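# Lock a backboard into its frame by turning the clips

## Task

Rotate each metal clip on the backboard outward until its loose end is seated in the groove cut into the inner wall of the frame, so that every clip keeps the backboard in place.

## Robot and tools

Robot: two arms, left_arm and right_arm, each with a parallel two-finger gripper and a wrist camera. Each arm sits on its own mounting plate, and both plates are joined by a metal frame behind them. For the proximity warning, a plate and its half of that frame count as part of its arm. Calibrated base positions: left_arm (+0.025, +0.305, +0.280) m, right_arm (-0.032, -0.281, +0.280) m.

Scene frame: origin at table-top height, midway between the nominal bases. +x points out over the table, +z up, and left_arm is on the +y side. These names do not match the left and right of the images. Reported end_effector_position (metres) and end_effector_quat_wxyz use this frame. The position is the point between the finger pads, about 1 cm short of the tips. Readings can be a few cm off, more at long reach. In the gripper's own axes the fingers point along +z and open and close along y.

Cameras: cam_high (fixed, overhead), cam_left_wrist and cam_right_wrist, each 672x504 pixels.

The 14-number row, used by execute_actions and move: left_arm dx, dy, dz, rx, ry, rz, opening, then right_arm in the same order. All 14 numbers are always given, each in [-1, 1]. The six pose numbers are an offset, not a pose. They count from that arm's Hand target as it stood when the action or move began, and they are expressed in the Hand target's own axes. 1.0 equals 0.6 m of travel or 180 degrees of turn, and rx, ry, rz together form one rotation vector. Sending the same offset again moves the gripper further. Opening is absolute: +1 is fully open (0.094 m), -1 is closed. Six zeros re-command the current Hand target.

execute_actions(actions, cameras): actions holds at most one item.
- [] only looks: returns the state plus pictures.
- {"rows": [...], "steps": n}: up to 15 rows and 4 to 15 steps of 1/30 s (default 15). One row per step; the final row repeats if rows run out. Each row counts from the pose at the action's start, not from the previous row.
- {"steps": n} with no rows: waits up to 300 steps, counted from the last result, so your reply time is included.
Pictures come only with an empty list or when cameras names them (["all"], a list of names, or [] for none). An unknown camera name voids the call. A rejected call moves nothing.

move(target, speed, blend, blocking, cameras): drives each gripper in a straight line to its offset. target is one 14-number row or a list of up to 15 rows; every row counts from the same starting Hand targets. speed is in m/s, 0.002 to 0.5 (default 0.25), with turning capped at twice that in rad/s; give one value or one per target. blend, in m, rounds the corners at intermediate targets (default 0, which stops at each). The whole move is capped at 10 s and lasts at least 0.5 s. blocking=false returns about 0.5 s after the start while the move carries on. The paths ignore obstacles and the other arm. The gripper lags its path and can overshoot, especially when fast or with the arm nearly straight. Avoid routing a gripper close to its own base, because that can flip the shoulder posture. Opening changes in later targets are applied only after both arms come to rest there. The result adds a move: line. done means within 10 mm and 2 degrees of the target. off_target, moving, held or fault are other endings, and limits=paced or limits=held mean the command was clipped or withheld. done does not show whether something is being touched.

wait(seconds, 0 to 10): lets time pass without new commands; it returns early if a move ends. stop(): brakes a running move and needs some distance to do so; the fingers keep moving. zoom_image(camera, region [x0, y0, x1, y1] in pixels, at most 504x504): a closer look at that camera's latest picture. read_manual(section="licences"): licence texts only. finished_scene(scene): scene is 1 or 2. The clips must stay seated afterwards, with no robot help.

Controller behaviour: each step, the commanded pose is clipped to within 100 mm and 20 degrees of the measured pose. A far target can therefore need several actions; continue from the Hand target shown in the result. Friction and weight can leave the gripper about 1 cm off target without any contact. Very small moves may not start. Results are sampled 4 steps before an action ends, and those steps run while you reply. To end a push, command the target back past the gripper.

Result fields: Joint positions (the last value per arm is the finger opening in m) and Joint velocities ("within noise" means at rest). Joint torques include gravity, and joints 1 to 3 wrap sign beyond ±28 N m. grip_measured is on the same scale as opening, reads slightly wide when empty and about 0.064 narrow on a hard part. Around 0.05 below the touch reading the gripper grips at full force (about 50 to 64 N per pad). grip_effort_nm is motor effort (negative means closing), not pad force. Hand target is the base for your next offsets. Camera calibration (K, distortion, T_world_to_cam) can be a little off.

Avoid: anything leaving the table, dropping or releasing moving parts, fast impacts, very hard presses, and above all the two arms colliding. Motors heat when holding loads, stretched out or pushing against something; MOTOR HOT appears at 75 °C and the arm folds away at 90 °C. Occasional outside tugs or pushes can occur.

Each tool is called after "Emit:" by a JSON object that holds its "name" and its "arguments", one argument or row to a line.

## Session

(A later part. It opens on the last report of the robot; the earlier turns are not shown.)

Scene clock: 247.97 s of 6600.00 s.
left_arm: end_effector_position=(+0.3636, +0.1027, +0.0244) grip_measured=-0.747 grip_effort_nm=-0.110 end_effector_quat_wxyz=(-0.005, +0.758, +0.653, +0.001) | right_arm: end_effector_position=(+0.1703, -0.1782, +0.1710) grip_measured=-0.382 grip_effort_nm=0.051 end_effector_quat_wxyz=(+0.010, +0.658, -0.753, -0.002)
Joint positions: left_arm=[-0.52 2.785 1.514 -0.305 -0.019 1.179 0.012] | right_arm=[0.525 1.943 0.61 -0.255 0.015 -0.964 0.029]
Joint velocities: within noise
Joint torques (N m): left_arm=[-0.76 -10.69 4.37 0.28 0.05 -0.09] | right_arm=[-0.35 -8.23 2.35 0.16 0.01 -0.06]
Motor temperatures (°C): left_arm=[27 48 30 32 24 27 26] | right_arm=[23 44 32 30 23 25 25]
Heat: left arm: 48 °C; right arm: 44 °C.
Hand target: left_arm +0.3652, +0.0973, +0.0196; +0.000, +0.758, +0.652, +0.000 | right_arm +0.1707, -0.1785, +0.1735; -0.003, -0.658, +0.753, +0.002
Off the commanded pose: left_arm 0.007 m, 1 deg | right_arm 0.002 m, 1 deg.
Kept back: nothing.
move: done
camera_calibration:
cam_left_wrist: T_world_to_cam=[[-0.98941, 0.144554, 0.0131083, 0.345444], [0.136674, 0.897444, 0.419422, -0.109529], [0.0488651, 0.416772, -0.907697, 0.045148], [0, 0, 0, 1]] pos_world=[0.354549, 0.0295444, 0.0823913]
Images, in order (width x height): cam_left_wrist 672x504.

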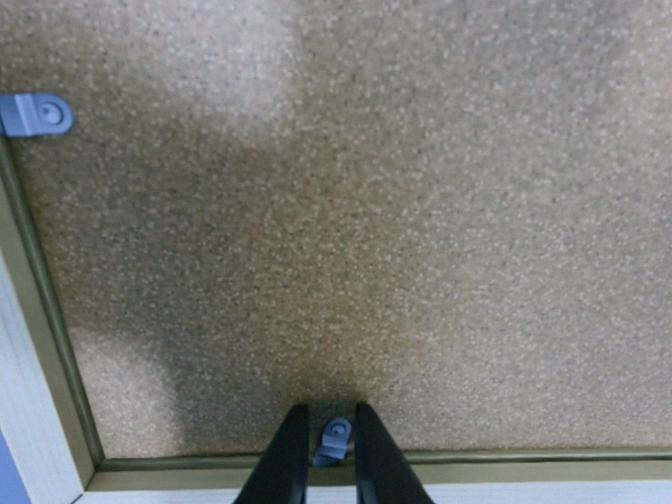

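Emit:
{"name": "move", "arguments": {
  "target": [0,-0.002,0,0,0,0,-0.82,0.0,0.0,0,0,0,0,-0.38],
  "speed": 0.06,
  "cameras": []
}}

Emit:
{"name": "move", "arguments": {
  "target": [0,0,0,0,0,0,-0.86,0.0,0.0,0,0,0,0,-0.38],
  "speed": 0.06,
  "cameras": ["cam_left_wrist"]
}}

Emit:
{"name": "zoom_image", "arguments": {
  "camera": "cam_left_wrist",
  "region": [240, 360, 420, 495]
}}

Scene clock: 248.90 s of 6600.00 s.
left_arm: end_effector_position=(+0.3636, +0.1026, +0.0244) grip_measured=-0.817 grip_effort_nm=-0.115 end_effector_quat_wxyz=(-0.005, +0.758, +0.653, +0.001) | right_arm: end_effector_position=(+0.1703, -0.1782, +0.1710) grip_measured=-0.382 grip_effort_nm=0.051 end_effector_quat_wxyz=(+0.010, +0.658, -0.753, -0.002)
Joint positions: left_arm=[-0.52 2.785 1.514 -0.305 -0.019 1.179 0.009] | right_arm=[0.525 1.943 0.61 -0.255 0.015 -0.964 0.029]
Joint velocities: within noise
Joint torques (N m): left_arm=[-0.8 -10.86 3.88 0.32 0.04 -0.1] | right_arm=[-0.24 -8.23 2.24 0.17 -0.01 -0.03]
Motor temperatures (°C): left_arm=[27 48 30 32 24 27 26] | right_arm=[23 43 32 30 23 25 25]
Heat: left arm: 48 °C; right arm: 43 °C.
Hand target: left_arm +0.3640, +0.0975, +0.0196; +0.000, +0.758, +0.652, +0.000 | right_arm +0.1707, -0.1785, +0.1735; -0.003, -0.658, +0.753, +0.002
Off the commanded pose: left_arm 0.007 m, 1 deg | right_arm 0.002 m, 1 deg.
Kept back: nothing.
move: done
No camera images: "cameras" was empty.

Scene clock: 249.60 s of 6600.00 s.
left_arm: end_effector_position=(+0.3634, +0.1023, +0.0244) grip_measured=-0.857 grip_effort_nm=-0.139 end_effector_quat_wxyz=(-0.005, +0.758, +0.652, +0.001) | right_arm: end_effector_position=(+0.1703, -0.1782, +0.1710) grip_measured=-0.382 grip_effort_nm=0.051 end_effector_quat_wxyz=(+0.010, +0.658, -0.753, -0.002)
Joint positions: left_arm=[-0.521 2.785 1.514 -0.305 -0.019 1.179 0.007] | right_arm=[0.525 1.943 0.61 -0.255 0.015 -0.964 0.029]
Joint velocities: within noise
Joint torques (N m): left_arm=[-0.77 -10.88 3.9 0.3 0.05 -0.1] | right_arm=[-0.34 -8.29 2.33 0.18 -0.01 -0.1]
Motor temperatures (°C): left_arm=[27 48 30 32 24 27 26] | right_arm=[23 43 32 30 23 25 25]
Heat: left arm: 48 °C; right arm: 43 °C.
Hand target: left_arm +0.3639, +0.0975, +0.0196; +0.000, +0.758, +0.652, +0.000 | right_arm +0.1707, -0.1785, +0.1735; -0.003, -0.658, +0.753, +0.002
Off the commanded pose: left_arm 0.007 m, 1 deg | right_arm 0.002 m, 1 deg.
Kept back: nothing.
move: done
camera_calibration:
cam_left_wrist: T_world_to_cam=[[-0.989249, 0.145684, 0.0127434, 0.345196], [0.137555, 0.897374, 0.419283, -0.109426], [0.049647, 0.416528, -0.907766, 0.0450855], [0, 0, 0, 1]] pos_world=[0.354299, 0.0291273, 0.0824086]
Images, in order (width x height): cam_left_wrist 672x504.

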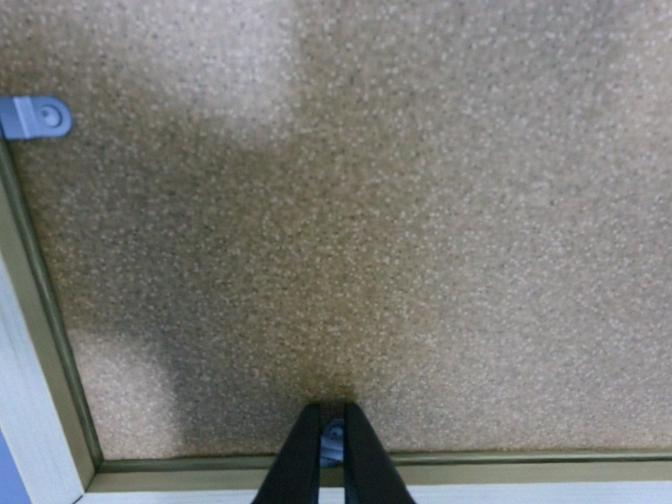

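Scaled by 2.800 from the camera's 672x504 image, which has a finer 960x720 frame.

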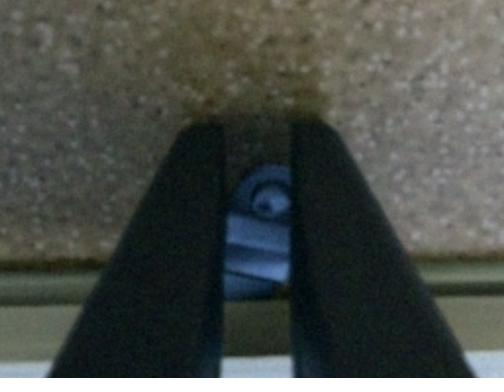

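Emit:
{"name": "move", "arguments": {
  "target": [0,0,0,0,0,0,-0.885,0.0,0.0,0,0,0,0,-0.38],
  "speed": 0.06,
  "cameras": ["cam_left_wrist"]
}}

Emit:
{"name": "zoom_image", "arguments": {
  "camera": "cam_left_wrist",
  "region": [240, 360, 420, 495]
}}

Scene clock: 250.53 s of 6600.00 s.
left_arm: end_effector_position=(+0.3636, +0.1022, +0.0244) grip_measured=-0.881 grip_effort_nm=-0.193 end_effector_quat_wxyz=(-0.004, +0.758, +0.652, +0.001) | right_arm: end_effector_position=(+0.1703, -0.1782, +0.1710) grip_measured=-0.382 grip_effort_nm=0.051 end_effector_quat_wxyz=(+0.010, +0.658, -0.753, -0.002)
Joint positions: left_arm=[-0.521 2.785 1.514 -0.304 -0.019 1.179 0.006] | right_arm=[0.525 1.943 0.61 -0.255 0.015 -0.964 0.029]
Joint velocities: within noise
Joint torques (N m): left_arm=[-0.77 -10.86 3.88 0.3 0.04 -0.11] | right_arm=[-0.47 -8.35 2.28 0.12 -0.01 -0.06]
Motor temperatures (°C): left_arm=[27 48 30 32 24 27 26] | right_arm=[23 43 32 30 23 25 25]
Heat: left arm: 48 °C; right arm: 43 °C.
Hand target: left_arm +0.3640, +0.0974, +0.0196; +0.000, +0.758, +0.652, +0.000 | right_arm +0.1707, -0.1785, +0.1735; -0.003, -0.658, +0.753, +0.002
Off the commanded pose: left_arm 0.007 m, 1 deg | right_arm 0.002 m, 1 deg.
Kept back: nothing.
move: done
camera_calibration:
cam_left_wrist: T_world_to_cam=[[-0.989259, 0.145678, 0.0120392, 0.345392], [0.137271, 0.89754, 0.41902, -0.109268], [0.0502365, 0.416172, -0.907897, 0.0449418], [0, 0, 0, 1]] pos_world=[0.354424, 0.0290524, 0.0824297]
Images, in order (width x height): cam_left_wrist 672x504.

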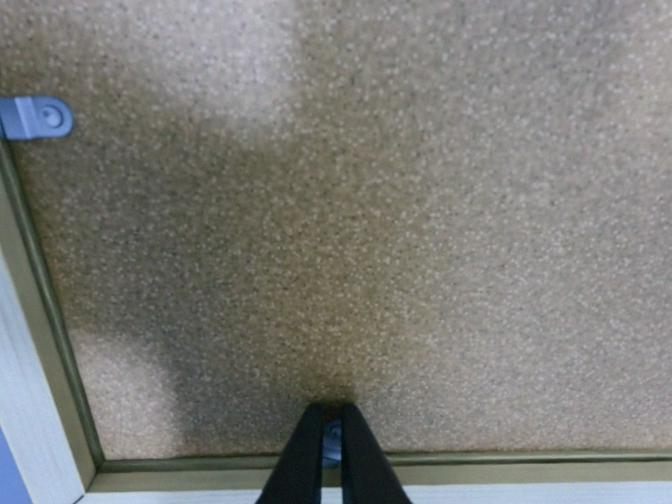

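Scaled by 2.800 from the camera's 672x504 image, which has a finer 960x720 frame.

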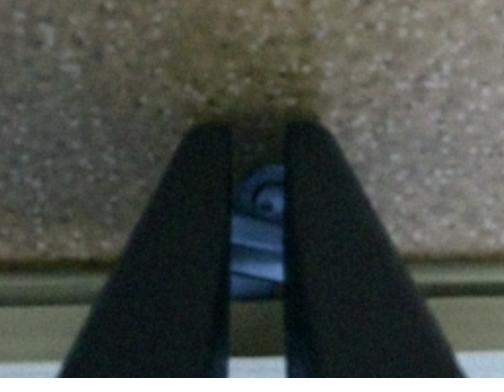

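Emit:
{"name": "move", "arguments": {
  "target": [
    [0,0,0,0,0,0,-0.8,0.0,0.0,0,0,0,0,-0.38],
    [0,0,0,0,0,0,-0.65,0.0,0.0,0,0,0,0,-0.38],
    [0,0,-0.06,0,0,0,-0.65,0.0,0.0,0,0,0,0,-0.38],
    [-0.02,-0.01,-0.2,0,0,0,-0.65,0.0,0.0,0,0,0,0,-0.38]
  ],
  "speed": 0.12,
  "cameras": ["cam_left_wrist"]
}}

Emit:
{"name": "zoom_image", "arguments": {
  "camera": "cam_left_wrist",
  "region": [280, 205, 380, 280]
}}

Scene clock: 254.27 s of 6600.00 s.
left_arm: end_effector_position=(+0.3617, +0.0861, +0.1336) grip_measured=-0.653 grip_effort_nm=0.154 end_effector_quat_wxyz=(+0.004, +0.759, +0.651, +0.004) | right_arm: end_effector_position=(+0.1703, -0.1782, +0.1710) grip_measured=-0.382 grip_effort_nm=0.046 end_effector_quat_wxyz=(+0.010, +0.658, -0.753, -0.002)
Joint positions: left_arm=[-0.561 2.458 1.411 -0.512 -0.019 1.143 0.016] | right_arm=[0.525 1.943 0.61 -0.255 0.015 -0.964 0.029]
Joint velocities: within noise
Joint torques (N m): left_arm=[-0.58 -13.96 2.85 0.09 0.04 -0.1] | right_arm=[-0.36 -8.25 2.5 0.12 -0.01 -0.08]
Motor temperatures (°C): left_arm=[27 48 30 32 24 27 26] | right_arm=[23 43 32 30 23 25 25]
Heat: left arm: 48 °C; right arm: 43 °C.
Hand target: left_arm +0.3561, +0.0865, +0.1396; +0.000, +0.758, +0.652, +0.000 | right_arm +0.1707, -0.1785, +0.1735; -0.003, -0.658, +0.753, +0.002
Off the commanded pose: left_arm 0.008 m, 1 deg | right_arm 0.002 m, 1 deg.
Kept back: nothing.
move: done
camera_calibration:
cam_left_wrist: T_world_to_cam=[[-0.988789, 0.149255, -0.00428813, 0.346204], [0.134226, 0.90107, 0.412379, -0.138613], [0.0654135, 0.40718, -0.911002, 0.146547], [0, 0, 0, 1]] pos_world=[0.351343, 0.0135567, 0.19215]
Images, in order (width x height): cam_left_wrist 672x504.

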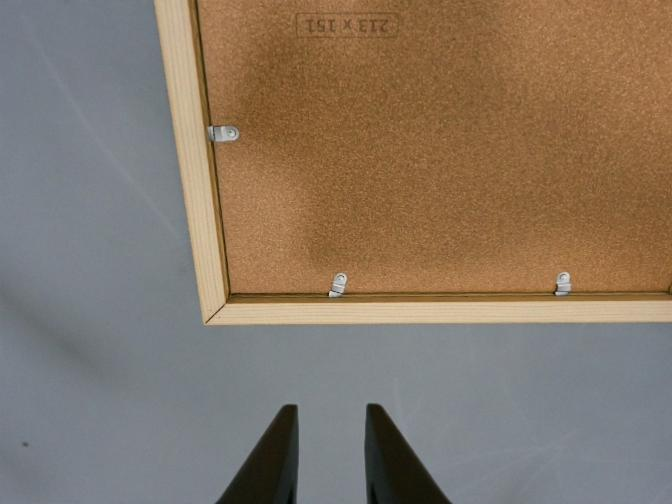

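Scaled by 5.040 from the camera's 672x504 image, which has a finer 960x720 frame.

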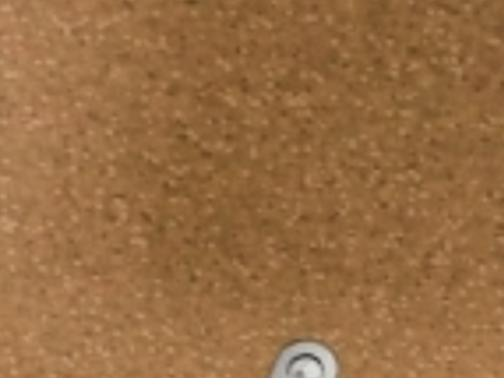

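Emit:
{"name": "zoom_image", "arguments": {
  "camera": "cam_left_wrist",
  "region": [290, 250, 390, 325]
}}

Emit:
{"name": "zoom_image", "arguments": {
  "camera": "cam_left_wrist",
  "region": [515, 250, 615, 325]
}}

Scaled by 5.040 from the camera's 672x504 image, which has a finer 960x720 frame.

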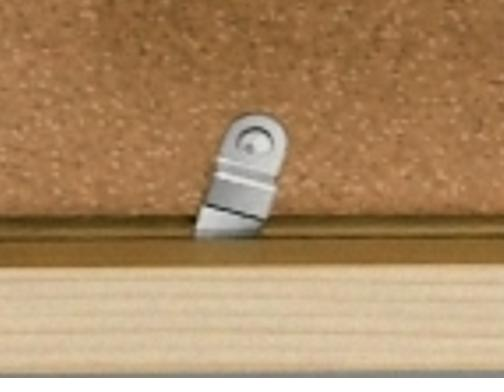

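Scaled by 5.040 from the camera's 672x504 image, which has a finer 960x720 frame.

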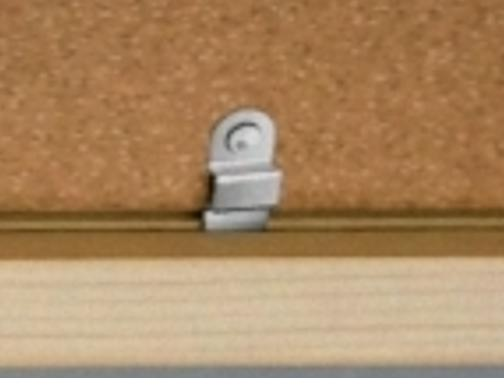

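Emit:
{"name": "move", "arguments": {
  "target": [
    [0.02,0.01,0.15,0,0,0,-0.65,0.0,0.0,0,0,0,0,-0.38],
    [0.02,0.010,0.193,0,0,0,-0.65,0.0,0.0,0,0,0,0,-0.38]
  ],
  "speed": 0.1,
  "cameras": ["cam_left_wrist"]
}}

Scene clock: 256.53 s of 6600.00 s.
left_arm: end_effector_position=(+0.3588, +0.0992, +0.0273) grip_measured=-0.653 grip_effort_nm=0.154 end_effector_quat_wxyz=(-0.007, +0.758, +0.653, +0.001) | right_arm: end_effector_position=(+0.1703, -0.1782, +0.1710) grip_measured=-0.382 grip_effort_nm=0.056 end_effector_quat_wxyz=(+0.010, +0.658, -0.753, -0.002)
Joint positions: left_arm=[-0.534 2.773 1.501 -0.308 -0.019 1.165 0.016] | right_arm=[0.525 1.943 0.61 -0.255 0.015 -0.964 0.029]
Joint velocities: within noise
Joint torques (N m): left_arm=[0.25 -10.99 4.25 0.28 0.04 0.02] | right_arm=[-0.39 -8.21 2.45 0.15 -0.01 -0.09]
Motor temperatures (°C): left_arm=[27 47 30 32 24 27 26] | right_arm=[23 42 32 30 23 25 25]
Heat: left arm: 47 °C; right arm: 42 °C.
Hand target: left_arm +0.3639, +0.0975, +0.0238; +0.000, +0.758, +0.652, +0.000 | right_arm +0.1707, -0.1785, +0.1735; -0.003, -0.658, +0.753, +0.002
Off the commanded pose: left_arm 0.006 m, 1 deg | right_arm 0.002 m, 1 deg.
Kept back: nothing.
move: done
camera_calibration:
cam_left_wrist: T_world_to_cam=[[-0.989359, 0.144576, 0.0163349, 0.341081], [0.137971, 0.896623, 0.42075, -0.1073], [0.0461839, 0.418526, -0.90703, 0.0502309], [0, 0, 0, 1]] pos_world=[0.349936, 0.0258726, 0.0851358]
Images, in order (width x height): cam_left_wrist 672x504.

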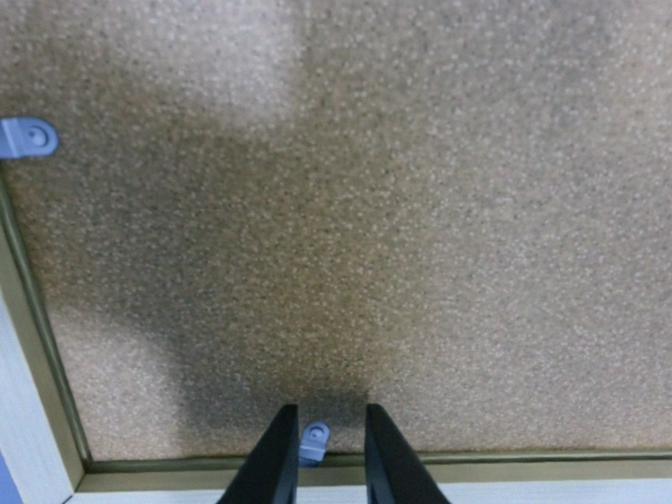

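Emit:
{"name": "move", "arguments": {
  "target": [
    [0.006,0.0078,-0.005,0,0,0,-0.65,0.0,0.0,0,0,0,0,-0.38],
    [0.006,0.0078,0.006,0,0,0,-0.65,0.0,0.0,0,0,0,0,-0.38]
  ],
  "speed": 0.06,
  "cameras": ["cam_left_wrist"]
}}

Scene clock: 257.60 s of 6600.00 s.
left_arm: end_effector_position=(+0.3671, +0.1010, +0.0251) grip_measured=-0.653 grip_effort_nm=0.154 end_effector_quat_wxyz=(-0.002, +0.757, +0.654, +0.002) | right_arm: end_effector_position=(+0.1703, -0.1782, +0.1710) grip_measured=-0.382 grip_effort_nm=0.056 end_effector_quat_wxyz=(+0.010, +0.658, -0.753, -0.002)
Joint positions: left_arm=[-0.519 2.787 1.525 -0.307 -0.019 1.178 0.016] | right_arm=[0.525 1.943 0.61 -0.255 0.015 -0.964 0.029]
Joint velocities: within noise
Joint torques (N m): left_arm=[0.06 -10.82 4.31 0.23 0.05 0.02] | right_arm=[-0.51 -8.29 2.36 0.15 -0.01 -0.06]
Motor temperatures (°C): left_arm=[27 47 30 32 24 27 26] | right_arm=[23 42 32 30 23 25 25]
Heat: left arm: 47 °C; right arm: 42 °C.
Hand target: left_arm +0.3691, +0.1003, +0.0202; +0.000, +0.758, +0.652, +0.000 | right_arm +0.1707, -0.1785, +0.1735; -0.003, -0.658, +0.753, +0.002
Off the commanded pose: left_arm 0.005 m, 0 deg | right_arm 0.002 m, 1 deg.
Kept back: nothing.
move: done
camera_calibration:
cam_left_wrist: T_world_to_cam=[[-0.989756, 0.14261, 0.00677256, 0.349597], [0.132414, 0.899183, 0.417056, -0.107314], [0.0533867, 0.41368, -0.908856, 0.045012], [0, 0, 0, 1]] pos_world=[0.357823, 0.0280183, 0.0832977]
Images, in order (width x height): cam_left_wrist 672x504.

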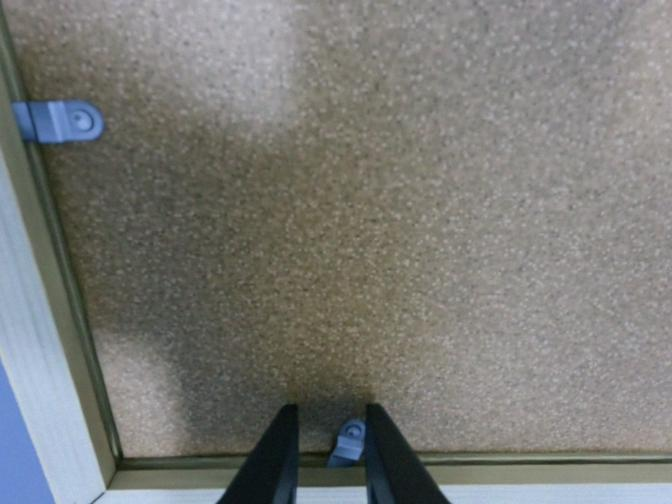

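Emit:
{"name": "move", "arguments": {
  "target": [
    [0.0025,-0.0085,-0.008,0,0,0,-0.65,0.0,0.0,0,0,0,0,-0.38],
    [0.0025,-0.0085,0.001,0,0,0,-0.65,0.0,0.0,0,0,0,0,-0.38]
  ],
  "speed": 0.06,
  "cameras": ["cam_left_wrist"]
}}

Scene clock: 258.53 s of 6600.00 s.
left_arm: end_effector_position=(+0.3668, +0.1012, +0.0241) grip_measured=-0.653 grip_effort_nm=0.154 end_effector_quat_wxyz=(+0.001, +0.757, +0.654, +0.003) | right_arm: end_effector_position=(+0.1703, -0.1782, +0.1710) grip_measured=-0.382 grip_effort_nm=0.056 end_effector_quat_wxyz=(+0.010, +0.658, -0.753, -0.002)
Joint positions: left_arm=[-0.519 2.787 1.517 -0.295 -0.019 1.178 0.016] | right_arm=[0.525 1.943 0.61 -0.255 0.015 -0.964 0.029]
Joint velocities: within noise
Joint torques (N m): left_arm=[-0.03 -11.45 2.69 0.3 0.05 0.01] | right_arm=[-0.4 -8.4 2.24 0.14 0 -0.1]
Motor temperatures (°C): left_arm=[27 47 30 32 24 27 26] | right_arm=[23 42 32 30 23 25 25]
Heat: left arm: 47 °C; right arm: 42 °C.
Hand target: left_arm +0.3644, +0.1025, +0.0196; +0.000, +0.758, +0.652, +0.000 | right_arm +0.1707, -0.1785, +0.1735; -0.003, -0.658, +0.753, +0.002
Off the commanded pose: left_arm 0.005 m, 0 deg | right_arm 0.002 m, 1 deg.
Kept back: nothing.
move: done
camera_calibration:
cam_left_wrist: T_world_to_cam=[[-0.989786, 0.142551, 0.00184528, 0.349439], [0.130442, 0.900333, 0.415193, -0.106349], [0.0575248, 0.411193, -0.909732, 0.0428165], [0, 0, 0, 1]] pos_world=[0.357279, 0.0283306, 0.082462]
Images, in order (width x height): cam_left_wrist 672x504.

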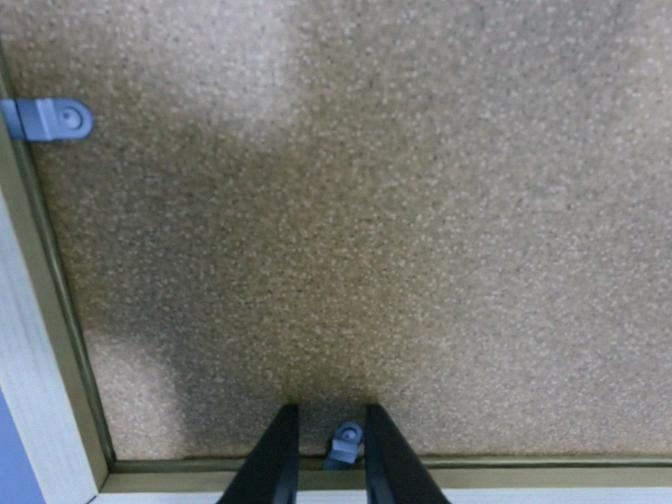

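Emit:
{"name": "move", "arguments": {
  "target": [
    [0.000,-0.0065,-0.005,0,0,0,-0.65,0.0,0.0,0,0,0,0,-0.38],
    [0.00,-0.0065,0.000,0,0,0,-0.65,0.0,0.0,0,0,0,0,-0.38]
  ],
  "speed": 0.06,
  "cameras": ["cam_left_wrist"]
}}

Scene clock: 260.50 s of 6600.00 s.
left_arm: end_effector_position=(+0.3657, +0.1018, +0.0230) grip_measured=-0.652 grip_effort_nm=0.149 end_effector_quat_wxyz=(+0.002, +0.757, +0.654, +0.004) | right_arm: end_effector_position=(+0.1703, -0.1782, +0.1710) grip_measured=-0.382 grip_effort_nm=0.046 end_effector_quat_wxyz=(+0.010, +0.658, -0.753, -0.002)
Joint positions: left_arm=[-0.519 2.786 1.508 -0.282 -0.019 1.178 0.016] | right_arm=[0.525 1.943 0.61 -0.255 0.015 -0.964 0.029]
Joint velocities: within noise
Joint torques (N m): left_arm=[-0.31 -11.96 1.91 0.33 0.05 -0.03] | right_arm=[-0.28 -8.34 2.29 0.15 -0.06 -0.07]
Motor temperatures (°C): left_arm=[27 46 29 32 24 27 26] | right_arm=[23 42 32 30 23 25 25]
Heat: left arm: 46 °C; right arm: 42 °C.
Hand target: left_arm +0.3604, +0.1031, +0.0197; +0.000, +0.758, +0.652, +0.000 | right_arm +0.1707, -0.1785, +0.1735; -0.003, -0.658, +0.753, +0.002
Off the commanded pose: left_arm 0.006 m, 0 deg | right_arm 0.002 m, 1 deg.
Kept back: nothing.
move: done
camera_calibration:
cam_left_wrist: T_world_to_cam=[[-0.989793, 0.142511, -0.000970281, 0.34834], [0.129319, 0.900988, 0.414123, -0.105963], [0.0598913, 0.40977, -0.910221, 0.0409287], [0, 0, 0, 1]] pos_world=[0.356036, 0.029058, 0.081474]
Images, in order (width x height): cam_left_wrist 672x504.

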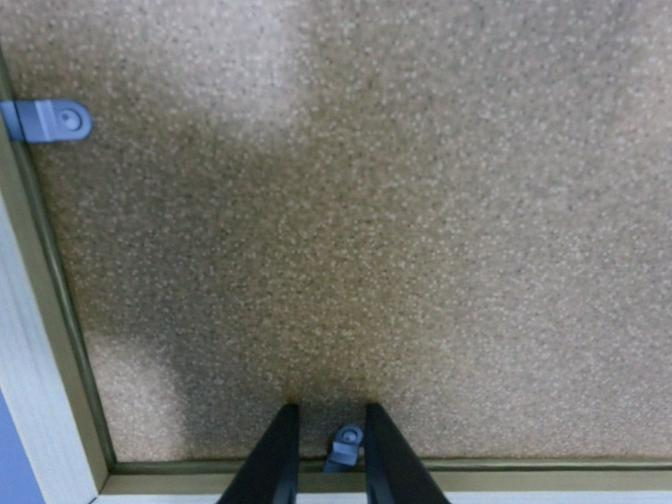

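Emit:
{"name": "move", "arguments": {
  "target": [
    [0.003,-0.006,-0.012,0,0,0,-0.65,0.0,0.0,0,0,0,0,-0.38],
    [0.003,-0.002,-0.005,0,0,0,-0.65,0.0,0.0,0,0,0,0,-0.38]
  ],
  "speed": 0.06,
  "cameras": ["cam_left_wrist"]
}}

Scene clock: 261.43 s of 6600.00 s.
left_arm: end_effector_position=(+0.3605, +0.1049, +0.0230) grip_measured=-0.652 grip_effort_nm=0.149 end_effector_quat_wxyz=(+0.001, +0.757, +0.654, +0.003) | right_arm: end_effector_position=(+0.1703, -0.1782, +0.1710) grip_measured=-0.382 grip_effort_nm=0.051 end_effector_quat_wxyz=(+0.010, +0.658, -0.753, -0.002)
Joint positions: left_arm=[-0.519 2.776 1.478 -0.266 -0.019 1.178 0.016] | right_arm=[0.525 1.943 0.61 -0.255 0.015 -0.964 0.029]
Joint velocities: within noise
Joint torques (N m): left_arm=[-0.08 -12.12 2.78 0.2 0.04 0.01] | right_arm=[-0.49 -8.24 2.35 0.17 -0.03 -0.04]
Motor temperatures (°C): left_arm=[27 46 29 32 24 27 26] | right_arm=[23 42 32 30 23 25 25]
Heat: left arm: 46 °C; right arm: 42 °C.
Hand target: left_arm +0.3594, +0.1051, +0.0226; +0.000, +0.758, +0.652, +0.000 | right_arm +0.1707, -0.1785, +0.1735; -0.003, -0.658, +0.753, +0.002
Off the commanded pose: left_arm 0.001 m, 0 deg | right_arm 0.002 m, 1 deg.
Kept back: nothing.
move: done
camera_calibration:
cam_left_wrist: T_world_to_cam=[[-0.989786, 0.142551, 0.00184528, 0.342716], [0.130442, 0.900333, 0.415193, -0.108425], [0.0575248, 0.411193, -0.909732, 0.0406356], [0, 0, 0, 1]] pos_world=[0.351021, 0.0320548, 0.0813522]
Images, in order (width x height): cam_left_wrist 672x504.

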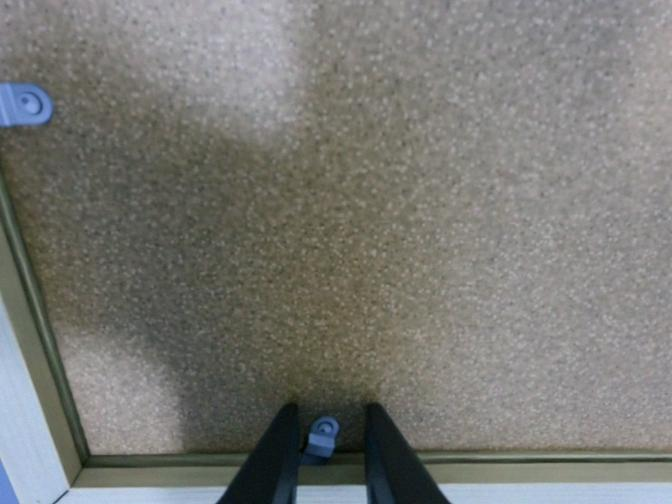

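Emit:
{"name": "move", "arguments": {
  "target": [0,0,0,0,0,0,-0.82,0.0,0.0,0,0,0,0,-0.38],
  "speed": 0.06,
  "cameras": ["cam_left_wrist"]
}}

Emit:
{"name": "zoom_image", "arguments": {
  "camera": "cam_left_wrist",
  "region": [240, 360, 420, 495]
}}

Emit:
{"name": "move", "arguments": {
  "target": [0,0,0,0,0,0,-0.9,0.0,0.0,0,0,0,0,-0.38],
  "speed": 0.06,
  "cameras": ["cam_left_wrist"]
}}

Emit:
{"name": "zoom_image", "arguments": {
  "camera": "cam_left_wrist",
  "region": [240, 360, 420, 495]
}}

Scene clock: 262.37 s of 6600.00 s.
left_arm: end_effector_position=(+0.3620, +0.1046, +0.0230) grip_measured=-0.817 grip_effort_nm=-0.129 end_effector_quat_wxyz=(+0.003, +0.757, +0.653, +0.005) | right_arm: end_effector_position=(+0.1703, -0.1782, +0.1710) grip_measured=-0.382 grip_effort_nm=0.046 end_effector_quat_wxyz=(+0.010, +0.658, -0.753, -0.002)
Joint positions: left_arm=[-0.519 2.776 1.478 -0.26 -0.022 1.178 0.009] | right_arm=[0.525 1.943 0.61 -0.255 0.015 -0.964 0.029]
Joint velocities: within noise
Joint torques (N m): left_arm=[-0.09 -12.14 2.78 0.16 0.07 0] | right_arm=[-0.44 -8.16 2.37 0.14 -0.05 -0.09]
Motor temperatures (°C): left_arm=[27 46 29 32 24 27 26] | right_arm=[23 42 32 30 23 25 25]
Heat: left arm: 46 °C; right arm: 42 °C.
Hand target: left_arm +0.3594, +0.1051, +0.0226; +0.000, +0.758, +0.652, +0.000 | right_arm +0.1707, -0.1785, +0.1735; -0.003, -0.658, +0.753, +0.002
Off the commanded pose: left_arm 0.003 m, 1 deg | right_arm 0.002 m, 1 deg.
Kept back: nothing.
move: done
camera_calibration:
cam_left_wrist: T_world_to_cam=[[-0.989736, 0.142833, -0.00460881, 0.344339], [0.128008, 0.900427, 0.415748, -0.10753], [0.0635322, 0.41089, -0.909468, 0.0385189], [0, 0, 0, 1]] pos_world=[0.352122, 0.0318129, 0.081324]
Images, in order (width x height): cam_left_wrist 672x504.

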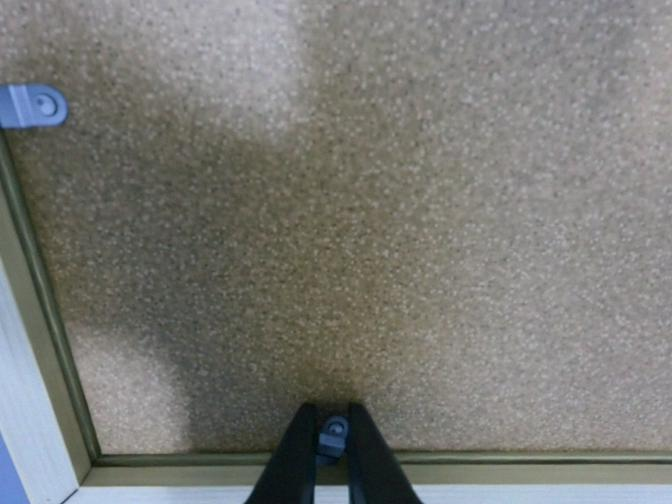

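Scaled by 2.800 from the camera's 672x504 image, which has a finer 960x720 frame.

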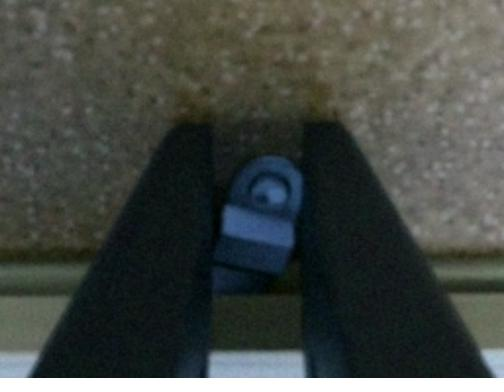

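Scene clock: 263.07 s of 6600.00 s.
left_arm: end_effector_position=(+0.3617, +0.1044, +0.0230) grip_measured=-0.893 grip_effort_nm=-0.374 end_effector_quat_wxyz=(+0.003, +0.757, +0.653, +0.004) | right_arm: end_effector_position=(+0.1703, -0.1782, +0.1710) grip_measured=-0.382 grip_effort_nm=0.056 end_effector_quat_wxyz=(+0.010, +0.658, -0.753, -0.002)
Joint positions: left_arm=[-0.519 2.776 1.478 -0.261 -0.02 1.178 0.005] | right_arm=[0.525 1.943 0.61 -0.255 0.015 -0.964 0.029]
Joint velocities: within noise
Joint torques (N m): left_arm=[-0.09 -12.14 2.77 0.16 0.06 0] | right_arm=[-0.2 -8.1 2.43 0.15 -0.03 -0.05]
Motor temperatures (°C): left_arm=[27 46 29 32 24 27 26] | right_arm=[23 42 32 30 23 25 25]
Heat: left arm: 46 °C; right arm: 42 °C.
Hand target: left_arm +0.3594, +0.1051, +0.0226; +0.000, +0.758, +0.652, +0.000 | right_arm +0.1707, -0.1785, +0.1735; -0.003, -0.658, +0.753, +0.002
Off the commanded pose: left_arm 0.002 m, 1 deg | right_arm 0.002 m, 1 deg.
Kept back: nothing.
move: done
camera_calibration:
cam_left_wrist: T_world_to_cam=[[-0.989739, 0.142855, -0.00317017, 0.343998], [0.128711, 0.90094, 0.414416, -0.107587], [0.0620575, 0.409755, -0.910082, 0.0392826], [0, 0, 0, 1]] pos_world=[0.351878, 0.0316914, 0.0814267]
Images, in order (width x height): cam_left_wrist 672x504.

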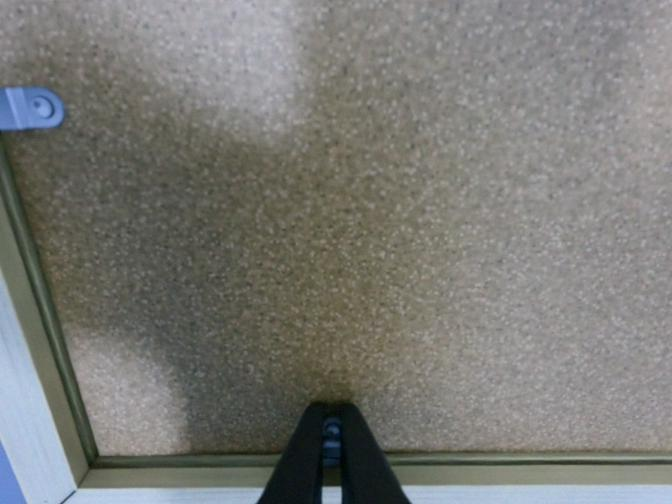

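Scaled by 2.800 from the camera's 672x504 image, which has a finer 960x720 frame.

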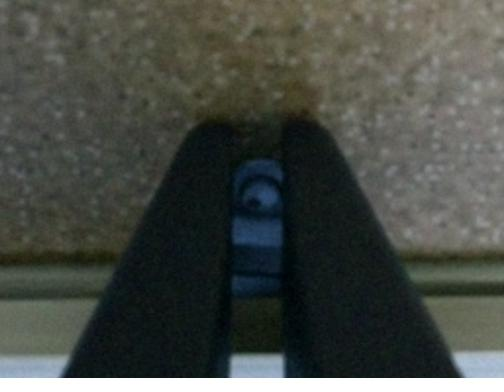

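Emit:
{"name": "move", "arguments": {
  "target": [
    [0,0,0,0,0,0,-0.8,0.0,0.0,0,0,0,0,-0.38],
    [0,0,0,0,0,0,-0.65,0.0,0.0,0,0,0,0,-0.38],
    [0,0,-0.06,0,0,0,-0.65,0.0,0.0,0,0,0,0,-0.38],
    [-0.05,-0.01,-0.27,0,0,0,-0.65,0.0,0.0,0,0,0,0,-0.38]
  ],
  "speed": 0.15,
  "cameras": ["cam_left_wrist"]
}}

Emit:
{"name": "zoom_image", "arguments": {
  "camera": "cam_left_wrist",
  "region": [240, 180, 440, 330]
}}

Scene clock: 266.97 s of 6600.00 s.
left_arm: end_effector_position=(+0.3469, +0.0809, +0.1749) grip_measured=-0.653 grip_effort_nm=0.159 end_effector_quat_wxyz=(-0.007, +0.759, +0.651, +0.001) | right_arm: end_effector_position=(+0.1703, -0.1782, +0.1710) grip_measured=-0.382 grip_effort_nm=0.051 end_effector_quat_wxyz=(+0.010, +0.658, -0.753, -0.002)
Joint positions: left_arm=[-0.595 2.34 1.393 -0.634 -0.02 1.11 0.016] | right_arm=[0.525 1.943 0.61 -0.255 0.015 -0.964 0.029]
Joint velocities: within noise
Joint torques (N m): left_arm=[-0.55 -13.44 4.93 0.07 0.06 -0.09] | right_arm=[-0.21 -8.25 2.37 0.17 -0.01 -0.05]
Motor temperatures (°C): left_arm=[27 45 29 32 24 27 26] | right_arm=[23 42 32 30 23 25 25]
Heat: left arm: 45 °C; right arm: 42 °C.
Hand target: left_arm +0.3489, +0.0763, +0.1846; +0.000, +0.758, +0.652, +0.000 | right_arm +0.1707, -0.1785, +0.1735; -0.003, -0.658, +0.753, +0.002
Off the commanded pose: left_arm 0.011 m, 1 deg | right_arm 0.002 m, 1 deg.
Kept back: nothing.
move: off_target (left_arm)
camera_calibration:
cam_left_wrist: T_world_to_cam=[[-0.988526, 0.150241, 0.015626, 0.328916], [0.142733, 0.895225, 0.422137, -0.153185], [0.0494334, 0.419523, -0.906397, 0.190971], [0, 0, 0, 1]] pos_world=[0.337567, 0.00760206, 0.232621]
Images, in order (width x height): cam_left_wrist 672x504.

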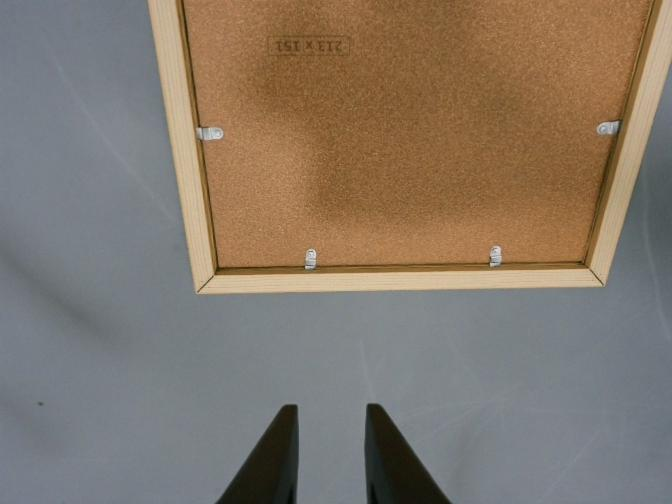

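Scaled by 2.520 from the camera's 672x504 image, which has a finer 960x720 frame.

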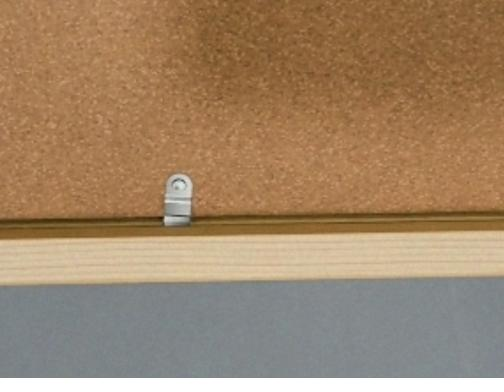

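Emit:
{"name": "move", "arguments": {
  "target": [-0.16,-0.06,-0.05,0,0,0,-0.65,0.0,0.0,0,0,0,0,-0.38],
  "speed": 0.2,
  "cameras": ["cam_left_wrist"]
}}

Emit:
{"name": "zoom_image", "arguments": {
  "camera": "cam_left_wrist",
  "region": [100, 0, 600, 375]
}}

Scene clock: 268.37 s of 6600.00 s.
left_arm: end_effector_position=(+0.2946, -0.0090, +0.2066) grip_measured=-0.653 grip_effort_nm=0.159 end_effector_quat_wxyz=(-0.007, +0.762, +0.648, +0.003) | right_arm: end_effector_position=(+0.1703, -0.1782, +0.1710) grip_measured=-0.382 grip_effort_nm=0.051 end_effector_quat_wxyz=(+0.010, +0.658, -0.753, -0.002)
Joint positions: left_arm=[-0.848 2.34 1.542 -0.788 -0.019 0.865 0.016] | right_arm=[0.525 1.943 0.61 -0.255 0.015 -0.964 0.029]
Joint velocities: within noise
Joint torques (N m): left_arm=[0.06 -12.7 6.41 0.05 0.05 -0.11] | right_arm=[-0.38 -8.35 2.33 0.14 -0.04 -0.07]
Motor temperatures (°C): left_arm=[27 45 29 32 24 27 26] | right_arm=[23 42 32 30 23 25 25]
Heat: left arm: 45 °C; right arm: 42 °C.
Hand target: left_arm +0.2991, -0.0132, +0.2146; +0.000, +0.758, +0.652, +0.000 | right_arm +0.1707, -0.1785, +0.1735; -0.003, -0.658, +0.753, +0.002
Off the commanded pose: left_arm 0.010 m, 1 deg | right_arm 0.002 m, 1 deg.
Kept back: nothing.
move: done
camera_calibration:
cam_left_wrist: T_world_to_cam=[[-0.987311, 0.158183, 0.0139992, 0.290251], [0.149175, 0.893628, 0.423292, -0.0807784], [0.0544473, 0.420009, -0.905885, 0.258454], [0, 0, 0, 1]] pos_world=[0.284546, -0.0822798, 0.264259]
Images, in order (width x height): cam_left_wrist 672x504.

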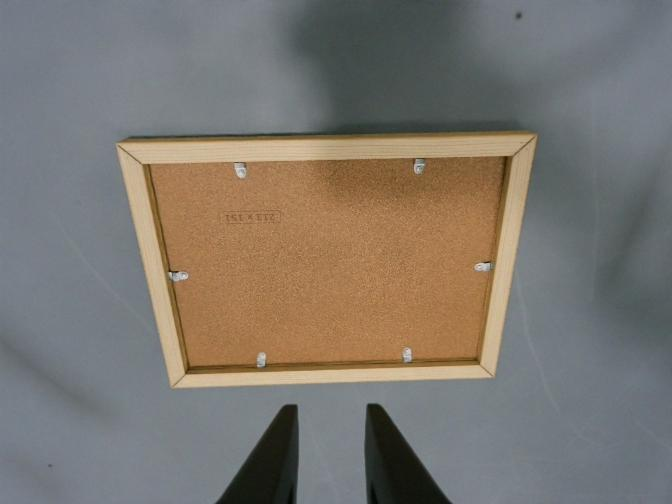

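Scaled by 1.008 from the camera's 672x504 image, which has a finer 960x720 frame.

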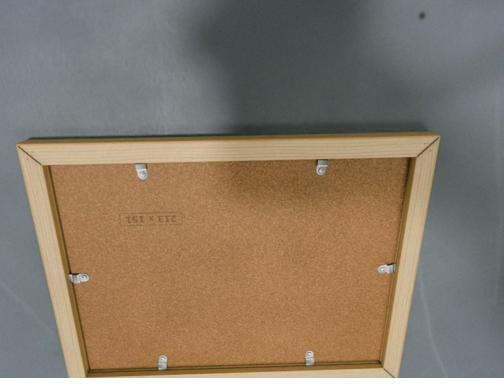

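Emit:
{"name": "zoom_image", "arguments": {
  "camera": "cam_left_wrist",
  "region": [200, 140, 300, 215]
}}

Emit:
{"name": "zoom_image", "arguments": {
  "camera": "cam_left_wrist",
  "region": [370, 130, 470, 205]
}}

Emit:
{"name": "zoom_image", "arguments": {
  "camera": "cam_left_wrist",
  "region": [430, 230, 530, 305]
}}

Scaled by 5.040 from the camera's 672x504 image, which has a finer 960x720 frame.

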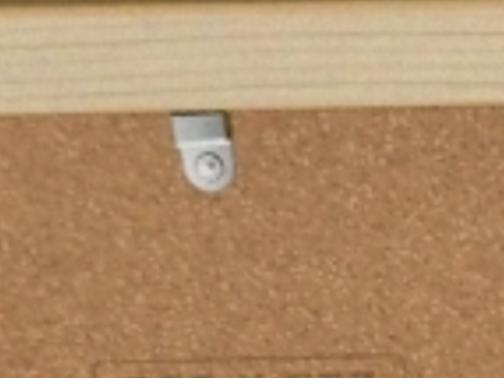

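Scaled by 5.040 from the camera's 672x504 image, which has a finer 960x720 frame.

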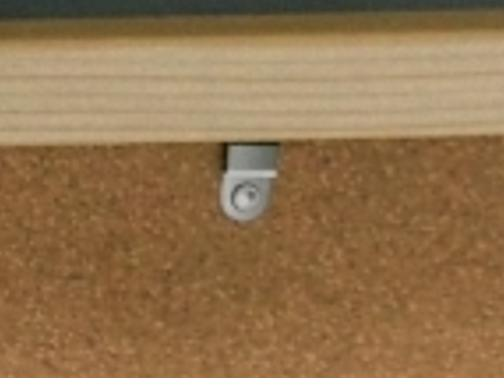

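Scaled by 5.040 from the camera's 672x504 image, which has a finer 960x720 frame.

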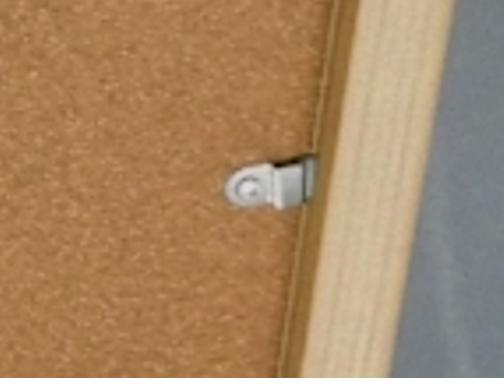

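Emit:
{"name": "finished_scene", "arguments": {
  "scene": 1
}}

The scene is finished: the task was done.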